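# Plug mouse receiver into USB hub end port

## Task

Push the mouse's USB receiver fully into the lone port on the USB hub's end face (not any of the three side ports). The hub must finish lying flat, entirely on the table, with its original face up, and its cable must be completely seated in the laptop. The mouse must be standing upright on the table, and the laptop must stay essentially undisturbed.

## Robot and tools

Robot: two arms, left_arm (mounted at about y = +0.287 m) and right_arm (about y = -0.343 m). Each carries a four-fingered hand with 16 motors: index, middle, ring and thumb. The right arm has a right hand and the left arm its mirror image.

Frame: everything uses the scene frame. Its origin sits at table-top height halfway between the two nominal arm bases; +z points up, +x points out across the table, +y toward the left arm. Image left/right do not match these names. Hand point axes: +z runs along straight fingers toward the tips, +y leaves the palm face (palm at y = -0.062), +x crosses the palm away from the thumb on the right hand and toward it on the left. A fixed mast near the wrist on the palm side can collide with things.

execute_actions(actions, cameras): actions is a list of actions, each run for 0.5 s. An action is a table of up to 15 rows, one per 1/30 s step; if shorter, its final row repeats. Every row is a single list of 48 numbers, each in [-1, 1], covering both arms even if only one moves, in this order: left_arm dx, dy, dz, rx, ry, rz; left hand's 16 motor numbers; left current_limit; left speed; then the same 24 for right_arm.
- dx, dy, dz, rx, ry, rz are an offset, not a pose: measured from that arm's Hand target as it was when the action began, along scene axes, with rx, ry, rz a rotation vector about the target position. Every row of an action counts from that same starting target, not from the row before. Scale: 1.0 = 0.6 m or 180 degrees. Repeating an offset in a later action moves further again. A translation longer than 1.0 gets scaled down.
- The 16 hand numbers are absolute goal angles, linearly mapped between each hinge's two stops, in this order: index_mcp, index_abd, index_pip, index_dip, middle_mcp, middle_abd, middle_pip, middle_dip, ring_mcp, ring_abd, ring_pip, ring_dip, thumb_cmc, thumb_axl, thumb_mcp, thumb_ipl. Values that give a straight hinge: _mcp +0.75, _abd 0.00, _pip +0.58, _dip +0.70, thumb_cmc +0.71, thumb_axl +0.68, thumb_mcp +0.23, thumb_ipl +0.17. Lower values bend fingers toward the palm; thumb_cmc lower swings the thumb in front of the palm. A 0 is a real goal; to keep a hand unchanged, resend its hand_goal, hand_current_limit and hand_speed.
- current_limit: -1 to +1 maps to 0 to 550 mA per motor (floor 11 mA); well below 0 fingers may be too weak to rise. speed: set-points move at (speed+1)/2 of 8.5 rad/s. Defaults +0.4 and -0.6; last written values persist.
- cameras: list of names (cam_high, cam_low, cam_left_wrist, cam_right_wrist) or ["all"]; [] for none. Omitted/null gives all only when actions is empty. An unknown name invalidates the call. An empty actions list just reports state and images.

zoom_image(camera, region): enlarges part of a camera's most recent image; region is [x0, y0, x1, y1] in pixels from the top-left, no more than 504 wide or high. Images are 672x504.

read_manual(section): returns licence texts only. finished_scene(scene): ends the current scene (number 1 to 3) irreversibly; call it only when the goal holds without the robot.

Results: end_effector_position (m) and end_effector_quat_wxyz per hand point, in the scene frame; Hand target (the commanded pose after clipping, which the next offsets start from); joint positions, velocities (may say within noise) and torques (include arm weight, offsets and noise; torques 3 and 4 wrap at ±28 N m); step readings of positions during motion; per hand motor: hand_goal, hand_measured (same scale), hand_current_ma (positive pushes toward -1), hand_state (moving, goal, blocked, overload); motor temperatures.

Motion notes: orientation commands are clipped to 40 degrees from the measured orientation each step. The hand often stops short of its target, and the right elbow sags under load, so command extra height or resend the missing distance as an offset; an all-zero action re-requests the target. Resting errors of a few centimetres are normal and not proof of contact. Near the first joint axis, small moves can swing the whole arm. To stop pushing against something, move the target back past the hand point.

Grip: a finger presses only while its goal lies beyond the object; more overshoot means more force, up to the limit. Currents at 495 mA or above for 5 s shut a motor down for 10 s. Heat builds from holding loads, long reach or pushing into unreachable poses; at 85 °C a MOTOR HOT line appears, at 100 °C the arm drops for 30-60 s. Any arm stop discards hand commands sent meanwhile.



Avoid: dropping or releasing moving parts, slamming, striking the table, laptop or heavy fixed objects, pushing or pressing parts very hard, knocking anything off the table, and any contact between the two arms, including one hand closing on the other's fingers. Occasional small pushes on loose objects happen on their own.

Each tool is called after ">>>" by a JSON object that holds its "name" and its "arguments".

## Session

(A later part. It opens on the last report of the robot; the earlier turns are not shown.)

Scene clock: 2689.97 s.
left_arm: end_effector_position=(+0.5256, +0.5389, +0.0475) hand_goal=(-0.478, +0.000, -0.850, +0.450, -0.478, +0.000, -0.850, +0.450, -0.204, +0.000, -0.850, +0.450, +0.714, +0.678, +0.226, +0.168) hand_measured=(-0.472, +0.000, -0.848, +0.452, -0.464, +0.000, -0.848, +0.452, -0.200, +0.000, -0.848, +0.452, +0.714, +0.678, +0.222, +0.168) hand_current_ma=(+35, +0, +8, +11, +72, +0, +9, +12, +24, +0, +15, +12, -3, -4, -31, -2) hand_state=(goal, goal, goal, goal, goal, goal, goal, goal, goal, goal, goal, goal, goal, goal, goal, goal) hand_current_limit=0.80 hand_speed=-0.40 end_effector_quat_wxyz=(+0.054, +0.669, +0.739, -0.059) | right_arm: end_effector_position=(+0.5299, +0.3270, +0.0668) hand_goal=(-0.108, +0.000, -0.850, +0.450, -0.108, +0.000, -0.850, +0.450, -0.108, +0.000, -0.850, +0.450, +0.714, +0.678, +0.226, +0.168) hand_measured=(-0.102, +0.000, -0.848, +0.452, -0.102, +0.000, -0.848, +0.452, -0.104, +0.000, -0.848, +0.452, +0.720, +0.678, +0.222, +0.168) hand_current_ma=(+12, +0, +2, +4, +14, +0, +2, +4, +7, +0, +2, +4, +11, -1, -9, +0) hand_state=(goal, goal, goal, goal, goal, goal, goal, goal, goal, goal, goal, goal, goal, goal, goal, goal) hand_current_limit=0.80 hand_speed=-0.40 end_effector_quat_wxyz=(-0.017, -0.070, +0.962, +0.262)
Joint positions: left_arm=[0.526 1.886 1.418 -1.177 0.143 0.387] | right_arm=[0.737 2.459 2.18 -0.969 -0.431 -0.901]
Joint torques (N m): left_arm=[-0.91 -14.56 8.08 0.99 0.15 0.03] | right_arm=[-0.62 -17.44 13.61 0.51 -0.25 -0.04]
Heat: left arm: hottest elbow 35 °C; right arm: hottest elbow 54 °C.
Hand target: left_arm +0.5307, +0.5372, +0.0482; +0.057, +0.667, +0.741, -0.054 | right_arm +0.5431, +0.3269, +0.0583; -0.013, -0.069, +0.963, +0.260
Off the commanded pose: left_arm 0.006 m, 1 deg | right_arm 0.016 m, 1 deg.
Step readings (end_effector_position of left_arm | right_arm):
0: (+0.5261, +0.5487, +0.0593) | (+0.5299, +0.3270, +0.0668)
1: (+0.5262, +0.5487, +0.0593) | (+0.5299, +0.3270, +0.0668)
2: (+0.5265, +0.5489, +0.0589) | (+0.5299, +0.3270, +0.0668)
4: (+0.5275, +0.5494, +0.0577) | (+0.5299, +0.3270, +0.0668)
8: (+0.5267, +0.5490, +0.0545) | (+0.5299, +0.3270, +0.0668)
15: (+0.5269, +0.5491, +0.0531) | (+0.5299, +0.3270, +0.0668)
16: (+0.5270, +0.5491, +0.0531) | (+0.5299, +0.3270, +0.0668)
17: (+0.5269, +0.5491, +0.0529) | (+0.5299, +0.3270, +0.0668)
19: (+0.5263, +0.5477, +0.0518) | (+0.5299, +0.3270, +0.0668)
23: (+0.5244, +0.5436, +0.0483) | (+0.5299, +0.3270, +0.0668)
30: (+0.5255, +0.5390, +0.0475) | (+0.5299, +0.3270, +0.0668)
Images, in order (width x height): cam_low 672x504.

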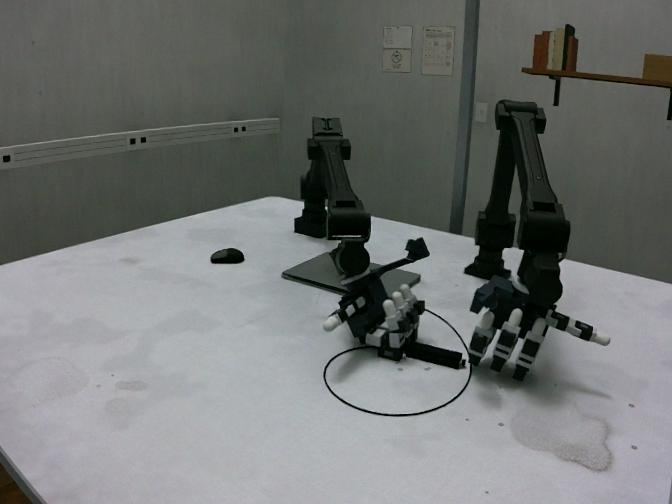

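>>> {"name": "execute_actions", "arguments": {"actions": [[[0.003,-0.02,-0.01,0,0,0,-0.479,0,-0.85,0.45,-0.479,0,-0.85,0.45,-0.205,0,-0.85,0.45,0.714,0.678,0.226,0.168,0.8,-0.4,0,0,0,0,0,0,-0.1075,0,-0.85,0.45,-0.1075,0,-0.85,0.45,-0.1075,0,-0.85,0.45,0.714,0.678,0.226,0.168,0.8,-0.4]]], "cameras": ["cam_low"]}}

>>> {"name": "zoom_image", "arguments": {"camera": "cam_low", "region": [380, 310, 500, 400]}}

Scene clock: 2697.13 s.
left_arm: end_effector_position=(+0.5264, +0.5284, +0.0405) hand_goal=(-0.478, +0.000, -0.850, +0.450, -0.478, +0.000, -0.850, +0.450, -0.204, +0.000, -0.850, +0.450, +0.714, +0.678, +0.226, +0.168) hand_measured=(-0.472, +0.000, -0.848, +0.452, -0.464, +0.000, -0.848, +0.452, -0.200, +0.000, -0.848, +0.452, +0.714, +0.678, +0.222, +0.168) hand_current_ma=(+35, +0, +8, +11, +72, +0, +9, +12, +24, +0, +15, +12, -3, -4, -31, -2) hand_state=(goal, goal, goal, goal, goal, goal, goal, goal, goal, goal, goal, goal, goal, goal, goal, goal) hand_current_limit=0.80 hand_speed=-0.40 end_effector_quat_wxyz=(+0.053, +0.668, +0.739, -0.060) | right_arm: end_effector_position=(+0.5302, +0.3265, +0.0668) hand_goal=(-0.108, +0.000, -0.850, +0.450, -0.108, +0.000, -0.850, +0.450, -0.108, +0.000, -0.850, +0.450, +0.714, +0.678, +0.226, +0.168) hand_measured=(-0.102, +0.000, -0.848, +0.452, -0.102, +0.000, -0.848, +0.452, -0.104, +0.000, -0.848, +0.452, +0.720, +0.678, +0.222, +0.168) hand_current_ma=(+12, +0, +2, +4, +12, +0, +2, +4, +8, +0, +2, +4, +11, -1, -9, +0) hand_state=(goal, goal, goal, goal, goal, goal, goal, goal, goal, goal, goal, goal, goal, goal, goal, goal) hand_current_limit=0.80 hand_speed=-0.40 end_effector_quat_wxyz=(-0.018, -0.069, +0.962, +0.262)
Joint positions: left_arm=[0.507 1.886 1.399 -1.157 0.142 0.366] | right_arm=[0.736 2.459 2.18 -0.97 -0.431 -0.901]
Joint torques (N m): left_arm=[-1.14 -14.51 7.98 1.05 0.26 0.01] | right_arm=[-0.56 -17.49 13.63 0.53 -0.24 -0.04]
Motor temperatures (°C): left_arm=[25 33 35 25 24 24] | right_arm=[23 37 55 25 22 24]
Heat: left arm: hottest elbow 35 °C; right arm: hottest elbow 55 °C.
Hand target: left_arm +0.5327, +0.5252, +0.0423; +0.057, +0.667, +0.741, -0.054 | right_arm +0.5430, +0.3270, +0.0585; -0.013, -0.069, +0.963, +0.260
Off the commanded pose: left_arm 0.007 m, 1 deg | right_arm 0.015 m, 1 deg.
Step readings (end_effector_position of left_arm | right_arm):
0: (+0.5256, +0.5389, +0.0475) | (+0.5299, +0.3270, +0.0668)
1: (+0.5257, +0.5387, +0.0475) | (+0.5299, +0.3270, +0.0668)
2: (+0.5258, +0.5381, +0.0471) | (+0.5299, +0.3270, +0.0668)
4: (+0.5261, +0.5366, +0.0455) | (+0.5299, +0.3270, +0.0668)
8: (+0.5253, +0.5304, +0.0412) | (+0.5299, +0.3270, +0.0668)
15: (+0.5264, +0.5284, +0.0405) | (+0.5302, +0.3265, +0.0668)
Images, in order (width x height): cam_low 672x504.

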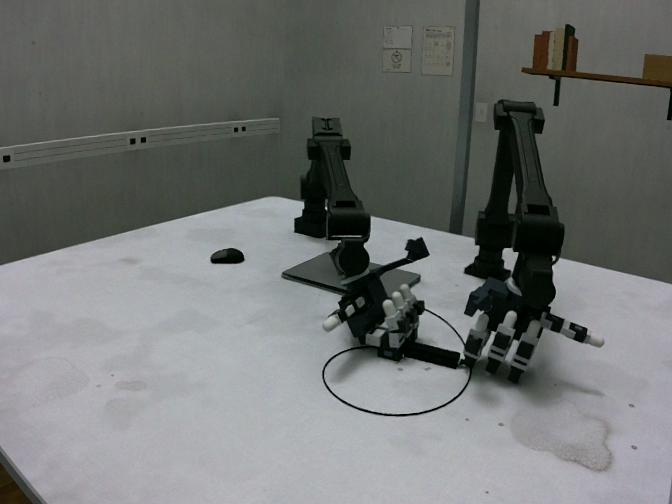

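Scaled by 4.200 from the camera's 672x504 image, which has a finer 960x720 frame.

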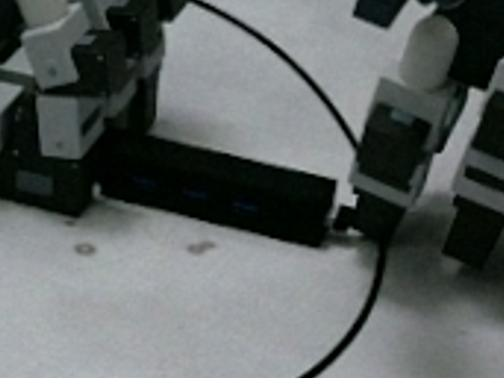

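>>> {"name": "execute_actions", "arguments": {"actions": [[[0,-0.03,0.003,0,0,-0.01,-0.479,0,-0.85,0.45,-0.479,0,-0.85,0.45,-0.205,0,-0.85,0.45,0.714,0.678,0.226,0.168,0.8,-0.4,-0.03,0.035,0,0,0,0,-0.1075,0,-0.85,0.45,-0.1075,0,-0.85,0.45,-0.1075,0,-0.85,0.45,0.714,0.678,0.226,0.168,0.8,-0.4]],[[0,-0.03,0.003,0,0,-0.01,-0.479,0,-0.85,0.45,-0.479,0,-0.85,0.45,-0.205,0,-0.85,0.45,0.714,0.678,0.226,0.168,0.8,-0.4,-0.03,0.035,0,0,0,0,-0.1075,0,-0.85,0.45,-0.1075,0,-0.85,0.45,-0.1075,0,-0.85,0.45,0.714,0.678,0.226,0.168,0.8,-0.4]]], "cameras": ["cam_low"]}}

>>> {"name": "zoom_image", "arguments": {"camera": "cam_low", "region": [380, 310, 500, 400]}}

Scene clock: 2710.77 s.
left_arm: end_effector_position=(+0.5226, +0.5247, +0.0399) hand_goal=(-0.478, +0.000, -0.850, +0.450, -0.478, +0.000, -0.850, +0.450, -0.204, +0.000, -0.850, +0.450, +0.714, +0.678, +0.226, +0.168) hand_measured=(-0.472, +0.000, -0.848, +0.452, -0.464, +0.000, -0.848, +0.452, -0.212, +0.000, -0.848, +0.452, +0.714, +0.678, +0.222, +0.168) hand_current_ma=(+35, +0, +8, +11, +72, +0, +9, +12, -41, +0, +15, +12, -3, -4, -31, -2) hand_state=(goal, goal, goal, goal, goal, goal, goal, goal, goal, goal, goal, goal, goal, goal, goal, goal) hand_current_limit=0.80 hand_speed=-0.40 end_effector_quat_wxyz=(+0.046, +0.665, +0.743, -0.053) | right_arm: end_effector_position=(+0.5305, +0.3302, +0.0638) hand_goal=(-0.108, +0.000, -0.850, +0.450, -0.108, +0.000, -0.850, +0.450, -0.108, +0.000, -0.850, +0.450, +0.714, +0.678, +0.226, +0.168) hand_measured=(-0.104, +0.000, -0.848, +0.452, -0.100, +0.000, -0.848, +0.452, -0.102, +0.000, -0.848, +0.452, +0.720, +0.678, +0.222, +0.168) hand_current_ma=(+9, +0, +2, +4, +18, +0, +2, +4, +12, +0, +2, +4, +11, -1, -9, +0) hand_state=(goal, goal, goal, goal, goal, goal, goal, goal, goal, goal, goal, goal, goal, goal, goal, goal) hand_current_limit=0.80 hand_speed=-0.40 end_effector_quat_wxyz=(-0.015, -0.050, +0.966, +0.251)
Joint positions: left_arm=[0.496 1.869 1.372 -1.136 0.125 0.343] | right_arm=[0.747 2.458 2.18 -0.97 -0.401 -0.853]
Joint torques (N m): left_arm=[-4.78 -15.74 6.75 0.47 0.95 0.4] | right_arm=[3.84 -17.73 12.64 1.72 -0.53 0.25]
Motor temperatures (°C): left_arm=[25 33 34 25 24 24] | right_arm=[23 37 55 25 22 24]
Heat: left arm: hottest elbow 34 °C; right arm: hottest elbow 55 °C.
Hand target: left_arm +0.5327, +0.4892, +0.0461; +0.055, +0.690, +0.720, -0.056 | right_arm +0.5072, +0.3688, +0.0583; -0.013, -0.069, +0.963, +0.260
Off the commanded pose: left_arm 0.038 m, 4 deg | right_arm 0.046 m, 3 deg.
Step readings (end_effector_position of left_arm | right_arm):
0: (+0.5264, +0.5284, +0.0405) | (+0.5302, +0.3265, +0.0668)
1: (+0.5263, +0.5281, +0.0403) | (+0.5302, +0.3265, +0.0668)
2: (+0.5262, +0.5276, +0.0399) | (+0.5302, +0.3265, +0.0667)
4: (+0.5261, +0.5265, +0.0387) | (+0.5286, +0.3282, +0.0663)
8: (+0.5256, +0.5261, +0.0386) | (+0.5292, +0.3282, +0.0657)
15: (+0.5255, +0.5261, +0.0387) | (+0.5295, +0.3283, +0.0655)
16: (+0.5255, +0.5261, +0.0388) | (+0.5295, +0.3284, +0.0654)
17: (+0.5252, +0.5257, +0.0386) | (+0.5292, +0.3289, +0.0652)
19: (+0.5241, +0.5246, +0.0390) | (+0.5291, +0.3296, +0.0642)
23: (+0.5231, +0.5244, +0.0397) | (+0.5299, +0.3301, +0.0639)
30: (+0.5225, +0.5246, +0.0396) | (+0.5303, +0.3302, +0.0638)
Images, in order (width x height): cam_low 672x504.

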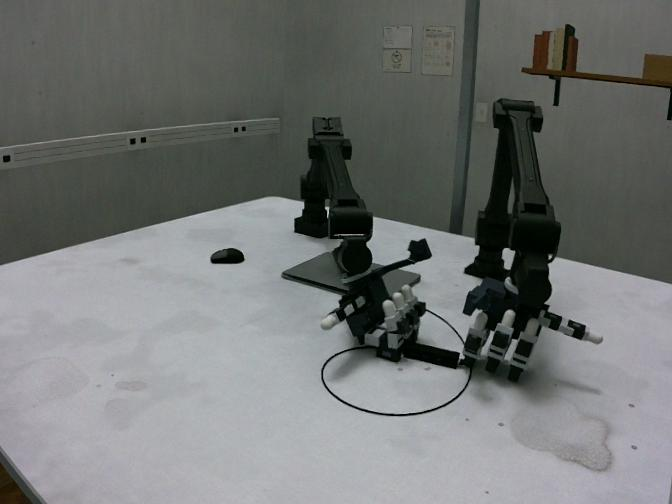

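Scaled by 4.200 from the camera's 672x504 image, which has a finer 960x720 frame.

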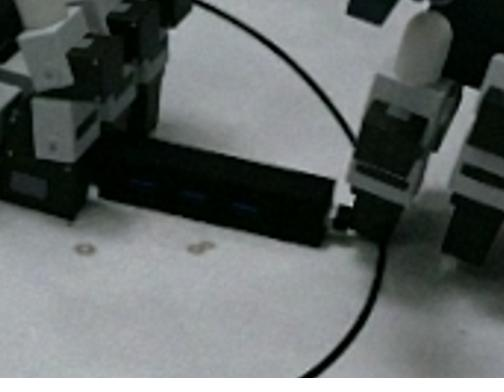

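>>> {"name": "zoom_image", "arguments": {"camera": "cam_low", "region": [440, 340, 490, 385]}}

Scaled by 10.080 from the camera's 672x504 image, which has a finer 960x720 frame.

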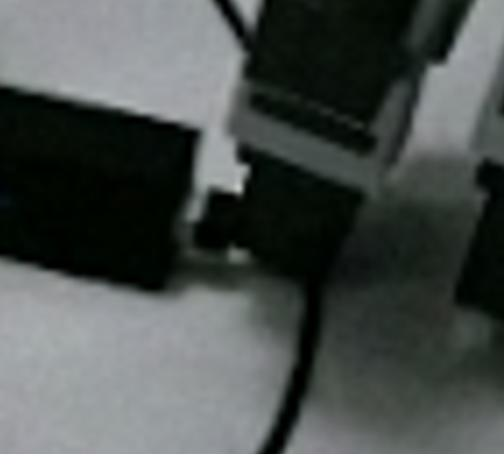

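>>> {"name": "execute_actions", "arguments": {"actions": [[[0.004,-0.03,0.006,0.005,0,-0.01,-0.479,0,-0.85,0.45,-0.479,0,-0.85,0.45,-0.205,0,-0.85,0.45,0.714,0.678,0.226,0.168,0.8,-0.4,-0.02,0.03,0,0,0,0,-0.1075,0,-0.85,0.45,-0.1075,0,-0.85,0.45,-0.1075,0,-0.85,0.45,0.714,0.678,0.226,0.168,0.8,-0.4]],[[0.004,-0.03,0.006,0.005,0,-0.01,-0.479,0,-0.85,0.45,-0.479,0,-0.85,0.45,-0.205,0,-0.85,0.45,0.714,0.678,0.226,0.168,0.8,-0.4,-0.02,0.03,0,0,0,0,-0.1075,0,-0.85,0.45,-0.1075,0,-0.85,0.45,-0.1075,0,-0.85,0.45,0.714,0.678,0.226,0.168,0.8,-0.4]]], "cameras": ["cam_low"]}}

>>> {"name": "zoom_image", "arguments": {"camera": "cam_low", "region": [400, 330, 490, 385]}}

Scene clock: 2728.47 s.
left_arm: end_effector_position=(+0.5193, +0.5184, +0.0467) hand_goal=(-0.478, +0.000, -0.850, +0.450, -0.478, +0.000, -0.850, +0.450, -0.204, +0.000, -0.850, +0.450, +0.714, +0.678, +0.226, +0.168) hand_measured=(-0.472, +0.000, -0.848, +0.452, -0.464, +0.000, -0.848, +0.452, -0.202, +0.000, -0.848, +0.452, +0.714, +0.678, +0.220, +0.168) hand_current_ma=(+36, +0, +8, +11, +72, +0, +9, +12, +8, +0, +15, +12, -3, -4, -33, -2) hand_state=(goal, goal, goal, goal, goal, goal, goal, goal, goal, goal, goal, goal, goal, goal, goal, goal) hand_current_limit=0.80 hand_speed=-0.40 end_effector_quat_wxyz=(+0.021, +0.666, +0.745, -0.033) | right_arm: end_effector_position=(+0.5320, +0.3336, +0.0625) hand_goal=(-0.108, +0.000, -0.850, +0.450, -0.108, +0.000, -0.850, +0.450, -0.108, +0.000, -0.850, +0.450, +0.714, +0.678, +0.226, +0.168) hand_measured=(-0.110, +0.000, -0.848, +0.452, -0.108, +0.000, -0.848, +0.452, -0.106, +0.000, -0.848, +0.452, +0.720, +0.678, +0.222, +0.168) hand_current_ma=(-5, +0, +2, +4, +1, +0, +2, +4, +6, +0, +2, +4, +11, -1, -9, +0) hand_state=(goal, goal, goal, goal, goal, goal, goal, goal, goal, goal, goal, goal, goal, goal, goal, goal) hand_current_limit=0.80 hand_speed=-0.40 end_effector_quat_wxyz=(-0.011, -0.027, +0.970, +0.242)
Joint positions: left_arm=[0.467 1.838 1.346 -1.122 0.065 0.31] | right_arm=[0.758 2.456 2.181 -0.969 -0.37 -0.799]
Joint torques (N m): left_arm=[-7.88 -15.56 6.61 0.14 2.33 0.68] | right_arm=[7 -17.14 13.81 2.13 -1.03 0.25]
Motor temperatures (°C): left_arm=[25 33 33 25 24 24] | right_arm=[23 39 55 25 22 24]
Heat: left arm: hottest shoulder 33 °C; right arm: hottest elbow 55 °C.
Hand target: left_arm +0.5375, +0.4531, +0.0532; +0.042, +0.713, +0.699, -0.046 | right_arm +0.4831, +0.4048, +0.0581; -0.013, -0.069, +0.963, +0.260
Off the commanded pose: left_arm 0.068 m, 8 deg | right_arm 0.087 m, 5 deg.
Step readings (end_effector_position of left_arm | right_arm):
0: (+0.5226, +0.5247, +0.0399) | (+0.5305, +0.3302, +0.0638)
1: (+0.5226, +0.5245, +0.0397) | (+0.5303, +0.3304, +0.0638)
2: (+0.5225, +0.5243, +0.0398) | (+0.5302, +0.3306, +0.0636)
4: (+0.5222, +0.5237, +0.0409) | (+0.5301, +0.3314, +0.0634)
8: (+0.5210, +0.5231, +0.0423) | (+0.5306, +0.3317, +0.0631)
15: (+0.5203, +0.5231, +0.0424) | (+0.5310, +0.3317, +0.0629)
16: (+0.5201, +0.5232, +0.0422) | (+0.5310, +0.3317, +0.0629)
17: (+0.5199, +0.5229, +0.0421) | (+0.5307, +0.3322, +0.0630)
19: (+0.5197, +0.5223, +0.0436) | (+0.5308, +0.3327, +0.0626)
23: (+0.5197, +0.5185, +0.0461) | (+0.5313, +0.3337, +0.0626)
30: (+0.5193, +0.5184, +0.0467) | (+0.5319, +0.3336, +0.0625)
Images, in order (width x height): cam_low 672x504.

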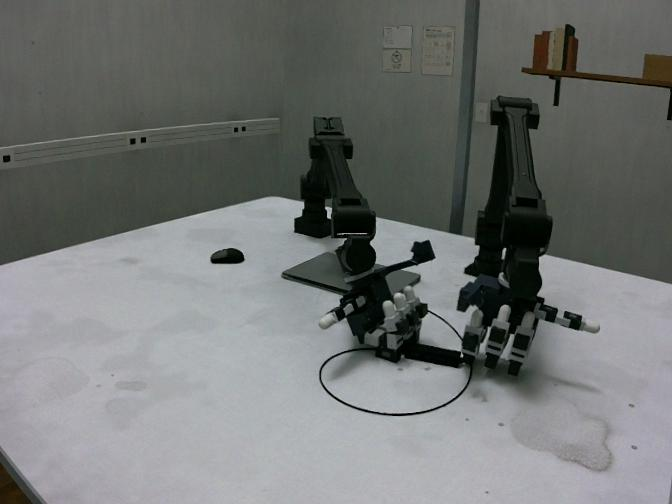

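Scaled by 5.600 from the camera's 672x504 image, which has a finer 960x720 frame.

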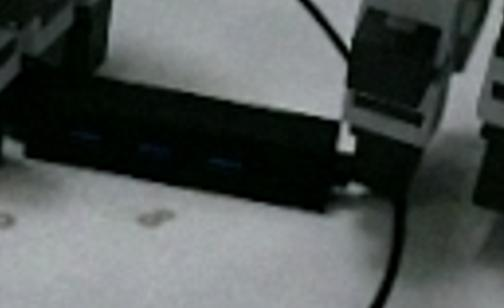

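>>> {"name": "zoom_image", "arguments": {"camera": "cam_low", "region": [444, 340, 484, 376]}}

Scaled by 12.600 from the camera's 672x504 image, which has a finer 960x720 frame.

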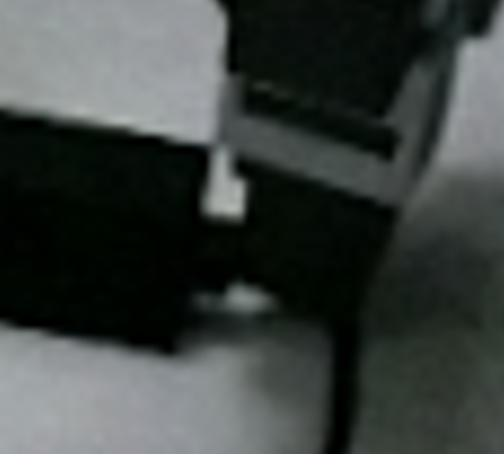

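>>> {"name": "execute_actions", "arguments": {"actions": [[[-0.015,0.055,0,0,0,0.02,-0.479,0,-0.85,0.45,-0.479,0,-0.85,0.45,-0.205,0,-0.85,0.45,0.714,0.678,0.226,0.168,0.8,-0.4,0.04,-0.06,0,0,0,0,-0.1075,0,-0.85,0.45,-0.1075,0,-0.85,0.45,-0.1075,0,-0.85,0.45,0.714,0.678,0.226,0.168,0.8,-0.4]],[[-0.015,0.055,0,0,0,0.02,-0.479,0,-0.85,0.45,-0.479,0,-0.85,0.45,-0.205,0,-0.85,0.45,0.714,0.678,0.226,0.168,0.8,-0.4,0.04,-0.07,0,0,0,0,-0.1075,0,-0.85,0.45,-0.1075,0,-0.85,0.45,-0.1075,0,-0.85,0.45,0.714,0.678,0.226,0.168,0.8,-0.4]],[[-0.005,0.035,0.01,0,0,0,-0.479,0,-0.85,0.45,-0.479,0,-0.85,0.45,-0.205,0,-0.85,0.45,0.714,0.678,0.226,0.168,0.8,-0.4,0.01,-0.02,0,0,0,0,-0.1075,0,-0.85,0.45,-0.1075,0,-0.85,0.45,-0.1075,0,-0.85,0.45,0.714,0.678,0.226,0.168,0.8,-0.4]]], "cameras": ["cam_low"]}}

>>> {"name": "zoom_image", "arguments": {"camera": "cam_low", "region": [400, 330, 490, 385]}}

Scene clock: 2742.60 s.
left_arm: end_effector_position=(+0.5054, +0.5337, +0.0461) hand_goal=(-0.478, +0.000, -0.850, +0.450, -0.478, +0.000, -0.850, +0.450, -0.204, +0.000, -0.850, +0.450, +0.714, +0.678, +0.226, +0.168) hand_measured=(-0.472, +0.000, -0.848, +0.452, -0.464, +0.000, -0.848, +0.452, -0.198, +0.000, -0.848, +0.452, +0.714, +0.678, +0.220, +0.168) hand_current_ma=(+36, +0, +8, +11, +72, +0, +9, +12, +28, +0, +15, +12, -3, -4, -33, -2) hand_state=(goal, goal, goal, goal, goal, goal, goal, goal, goal, goal, goal, goal, goal, goal, goal, goal) hand_current_limit=0.80 hand_speed=-0.40 end_effector_quat_wxyz=(+0.039, +0.662, +0.746, -0.053) | right_arm: end_effector_position=(+0.5329, +0.3240, +0.0672) hand_goal=(-0.108, +0.000, -0.850, +0.450, -0.108, +0.000, -0.850, +0.450, -0.108, +0.000, -0.850, +0.450, +0.714, +0.678, +0.226, +0.168) hand_measured=(-0.102, +0.000, -0.848, +0.452, -0.100, +0.000, -0.848, +0.452, -0.108, +0.000, -0.848, +0.452, +0.720, +0.678, +0.222, +0.168) hand_current_ma=(+12, +0, +2, +4, +18, +0, +2, +4, +2, +0, +2, +4, +11, -1, -9, +0) hand_state=(goal, goal, goal, goal, goal, goal, goal, goal, goal, goal, goal, goal, goal, goal, goal, goal) hand_current_limit=0.80 hand_speed=-0.40 end_effector_quat_wxyz=(-0.016, -0.068, +0.962, +0.265)
Joint positions: left_arm=[0.521 1.838 1.346 -1.15 0.111 0.359] | right_arm=[0.731 2.456 2.172 -0.96 -0.433 -0.901]
Joint torques (N m): left_arm=[0.32 -13.8 10.74 -0.03 0.18 0.38] | right_arm=[-0.73 -19.84 7.75 1.25 -0.26 -0.11]
Motor temperatures (°C): left_arm=[25 33 34 25 27 24] | right_arm=[23 37 55 25 23 24]
Heat: left arm: hottest elbow 34 °C; right arm: hottest elbow 55 °C.
Hand target: left_arm +0.5165, +0.5402, +0.0592; +0.045, +0.667, +0.742, -0.043 | right_arm +0.5370, +0.3149, +0.0582; -0.013, -0.069, +0.963, +0.260
Off the commanded pose: left_arm 0.018 m, 2 deg | right_arm 0.014 m, 1 deg.
Step readings (end_effector_position of left_arm | right_arm):
0: (+0.5193, +0.5184, +0.0467) | (+0.5320, +0.3336, +0.0625)
1: (+0.5193, +0.5184, +0.0467) | (+0.5320, +0.3336, +0.0625)
2: (+0.5193, +0.5185, +0.0467) | (+0.5319, +0.3336, +0.0625)
4: (+0.5191, +0.5189, +0.0467) | (+0.5323, +0.3330, +0.0630)
8: (+0.5191, +0.5191, +0.0468) | (+0.5323, +0.3321, +0.0640)
15: (+0.5192, +0.5189, +0.0468) | (+0.5321, +0.3318, +0.0643)
16: (+0.5191, +0.5191, +0.0468) | (+0.5324, +0.3314, +0.0643)
17: (+0.5189, +0.5197, +0.0469) | (+0.5328, +0.3307, +0.0648)
19: (+0.5187, +0.5204, +0.0472) | (+0.5333, +0.3291, +0.0665)
23: (+0.5185, +0.5205, +0.0474) | (+0.5334, +0.3276, +0.0681)
30: (+0.5185, +0.5203, +0.0474) | (+0.5323, +0.3274, +0.0685)
31: (+0.5185, +0.5204, +0.0474) | (+0.5321, +0.3274, +0.0685)
32: (+0.5176, +0.5212, +0.0473) | (+0.5320, +0.3269, +0.0678)
34: (+0.5151, +0.5224, +0.0469) | (+0.5321, +0.3259, +0.0675)
38: (+0.5092, +0.5289, +0.0463) | (+0.5332, +0.3242, +0.0673)
45: (+0.5055, +0.5341, +0.0461) | (+0.5330, +0.3240, +0.0671)
Images, in order (width x height): cam_low 672x504.

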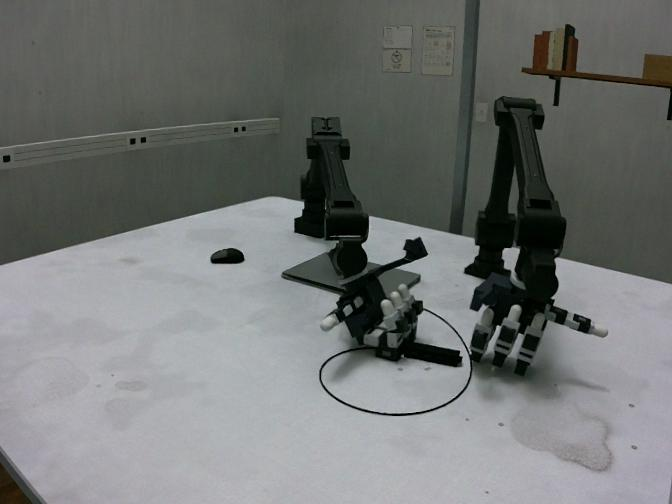

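Scaled by 5.600 from the camera's 672x504 image, which has a finer 960x720 frame.

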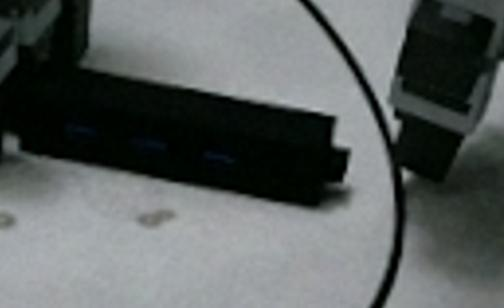

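>>> {"name": "execute_actions", "arguments": {"actions": [[[0,0.02,0.08,0,0,0,-0.479,0,-0.85,0.45,-0.479,0,-0.85,0.45,-0.205,0,-0.85,0.45,0.714,0.678,0.226,0.168,0.8,-0.4,0,-0.02,0.06,0,0,0,-0.1075,0,-0.85,0.45,-0.1075,0,-0.85,0.45,-0.1075,0,-0.85,0.45,0.714,0.678,0.226,0.168,0.8,-0.4]],[[0,0.05,0.08,0,0,0,-0.479,0,-0.85,0.45,-0.479,0,-0.85,0.45,-0.205,0,-0.85,0.45,0.714,0.678,0.226,0.168,0.8,-0.4,0,-0.02,0.1,0,0,0,-0.1075,0,-0.85,0.45,-0.1075,0,-0.85,0.45,-0.1075,0,-0.85,0.45,0.714,0.678,0.226,0.168,0.8,-0.4]],[[0,0.05,0,0,0,0,-0.479,0,-0.85,0.45,-0.479,0,-0.85,0.45,-0.205,0,-0.85,0.45,0.714,0.678,0.226,0.168,0.8,-0.4,-0.05,-0.12,0.06,0,0,0,-0.1075,0,-0.85,0.45,-0.1075,0,-0.85,0.45,-0.1075,0,-0.85,0.45,0.714,0.678,0.226,0.168,0.8,-0.4]]], "cameras": ["cam_high","cam_low"]}}

>>> {"name": "zoom_image", "arguments": {"camera": "cam_low", "region": [270, 230, 490, 400]}}

Scene clock: 2754.97 s.
left_arm: end_effector_position=(+0.5057, +0.6049, +0.1466) hand_goal=(-0.478, +0.000, -0.850, +0.450, -0.478, +0.000, -0.850, +0.450, -0.204, +0.000, -0.850, +0.450, +0.714, +0.678, +0.226, +0.168) hand_measured=(-0.470, +0.000, -0.848, +0.452, -0.464, +0.000, -0.848, +0.452, -0.198, +0.000, -0.848, +0.452, +0.714, +0.678, +0.220, +0.168) hand_current_ma=(+38, +0, +8, +11, +72, +0, +9, +12, +30, +0, +15, +12, -3, -4, -33, -2) hand_state=(goal, goal, goal, goal, goal, goal, goal, goal, goal, goal, goal, goal, goal, goal, goal, goal) hand_current_limit=0.80 hand_speed=-0.40 end_effector_quat_wxyz=(+0.044, +0.661, +0.747, -0.051) | right_arm: end_effector_position=(+0.5103, +0.2150, +0.1805) hand_goal=(-0.108, +0.000, -0.850, +0.450, -0.108, +0.000, -0.850, +0.450, -0.108, +0.000, -0.850, +0.450, +0.714, +0.678, +0.226, +0.168) hand_measured=(-0.102, +0.000, -0.848, +0.452, -0.100, +0.000, -0.848, +0.452, -0.102, +0.000, -0.848, +0.452, +0.720, +0.678, +0.222, +0.168) hand_current_ma=(+15, +0, +2, +4, +18, +0, +2, +4, +15, +0, +2, +4, +11, -1, -9, +0) hand_state=(goal, goal, goal, goal, goal, goal, goal, goal, goal, goal, goal, goal, goal, goal, goal, goal) hand_current_limit=0.80 hand_speed=-0.40 end_effector_quat_wxyz=(-0.023, -0.059, +0.966, +0.253)
Joint positions: left_arm=[0.637 1.835 1.62 -1.433 0.111 0.474] | right_arm=[0.636 2.106 1.864 -1.069 -0.447 -0.991]
Joint torques (N m): left_arm=[-0.03 -13.8 12.38 -0.02 -0.03 0.36] | right_arm=[0.56 -18.61 8.98 1.25 -0.67 -0.04]
Heat: left arm: hottest elbow 35 °C; right arm: hottest elbow 51 °C.
Hand target: left_arm +0.5165, +0.6121, +0.1553; +0.045, +0.668, +0.742, -0.043 | right_arm +0.5071, +0.2189, +0.1904; -0.013, -0.069, +0.963, +0.260
Off the commanded pose: left_arm 0.016 m, 1 deg | right_arm 0.011 m, 2 deg.
Step readings (end_effector_position of left_arm | right_arm):
0: (+0.5055, +0.5336, +0.0461) | (+0.5329, +0.3240, +0.0672)
1: (+0.5051, +0.5334, +0.0461) | (+0.5331, +0.3238, +0.0675)
2: (+0.5038, +0.5328, +0.0467) | (+0.5329, +0.3237, +0.0682)
4: (+0.5004, +0.5320, +0.0499) | (+0.5316, +0.3212, +0.0686)
8: (+0.5022, +0.5369, +0.0634) | (+0.5312, +0.3134, +0.0690)
15: (+0.5050, +0.5424, +0.0789) | (+0.5359, +0.3062, +0.0698)
16: (+0.5048, +0.5427, +0.0797) | (+0.5364, +0.3053, +0.0705)
17: (+0.5031, +0.5438, +0.0812) | (+0.5360, +0.3038, +0.0712)
19: (+0.5008, +0.5454, +0.0884) | (+0.5325, +0.2996, +0.0739)
23: (+0.5052, +0.5638, +0.1133) | (+0.5295, +0.2948, +0.0930)
30: (+0.5062, +0.5772, +0.1310) | (+0.5310, +0.2933, +0.1339)
31: (+0.5058, +0.5768, +0.1310) | (+0.5312, +0.2929, +0.1376)
32: (+0.5050, +0.5773, +0.1315) | (+0.5307, +0.2890, +0.1385)
34: (+0.5053, +0.5790, +0.1349) | (+0.5195, +0.2762, +0.1396)
38: (+0.5075, +0.5934, +0.1476) | (+0.5056, +0.2459, +0.1469)
45: (+0.5059, +0.6056, +0.1534) | (+0.5123, +0.2181, +0.1794)
Images, in order (width x height): cam_high 672x504, cam_low 672x504.

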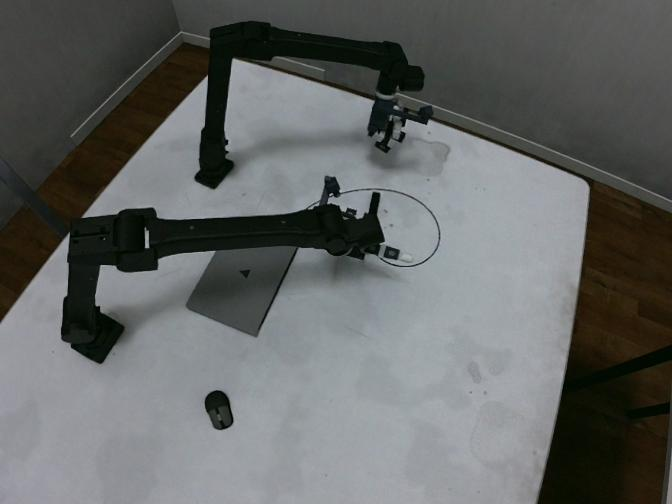

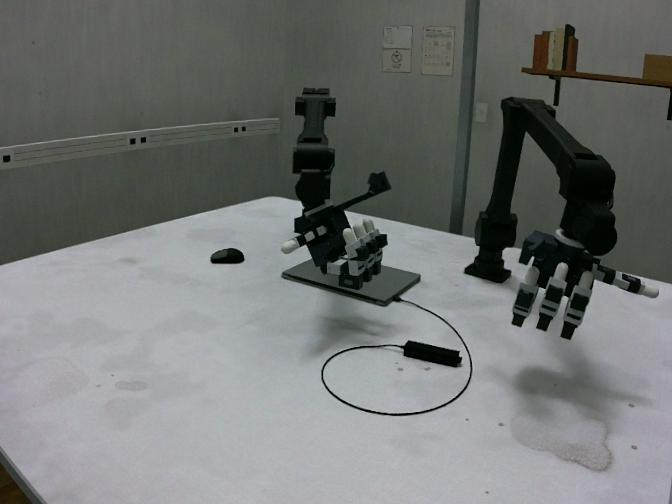

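Scaled by 2.291 from the camera's 672x504 image, which has a finer 960x720 frame.

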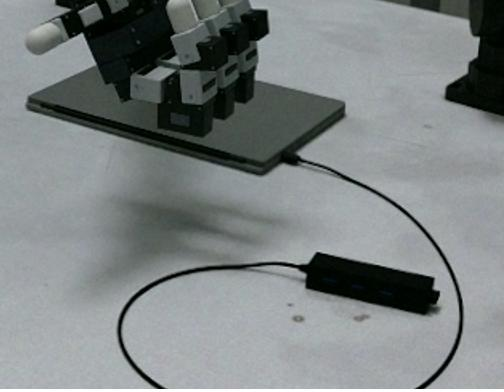

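>>> {"name": "zoom_image", "arguments": {"camera": "cam_low", "region": [370, 280, 430, 325]}}

>>> {"name": "zoom_image", "arguments": {"camera": "cam_low", "region": [395, 335, 475, 375]}}

Scaled by 8.400 from the camera's 672x504 image, which has a finer 960x720 frame.

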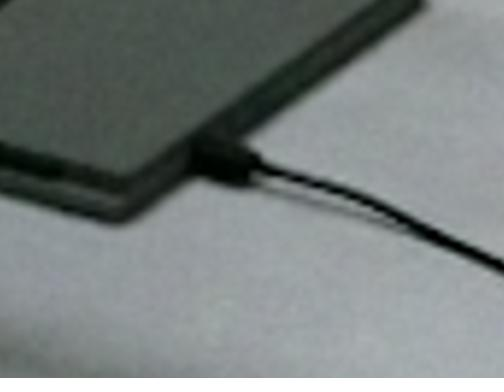

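Scaled by 6.300 from the camera's 672x504 image, which has a finer 960x720 frame.

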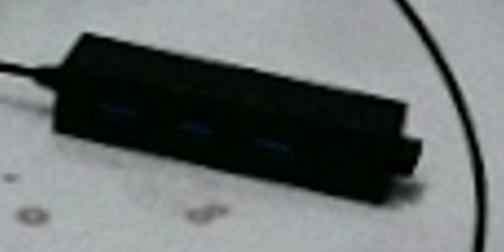

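All closed and plugged. Finish scene 2.

>>> {"name": "finished_scene", "arguments": {"scene": 2}}

The scene is finished: the task was done.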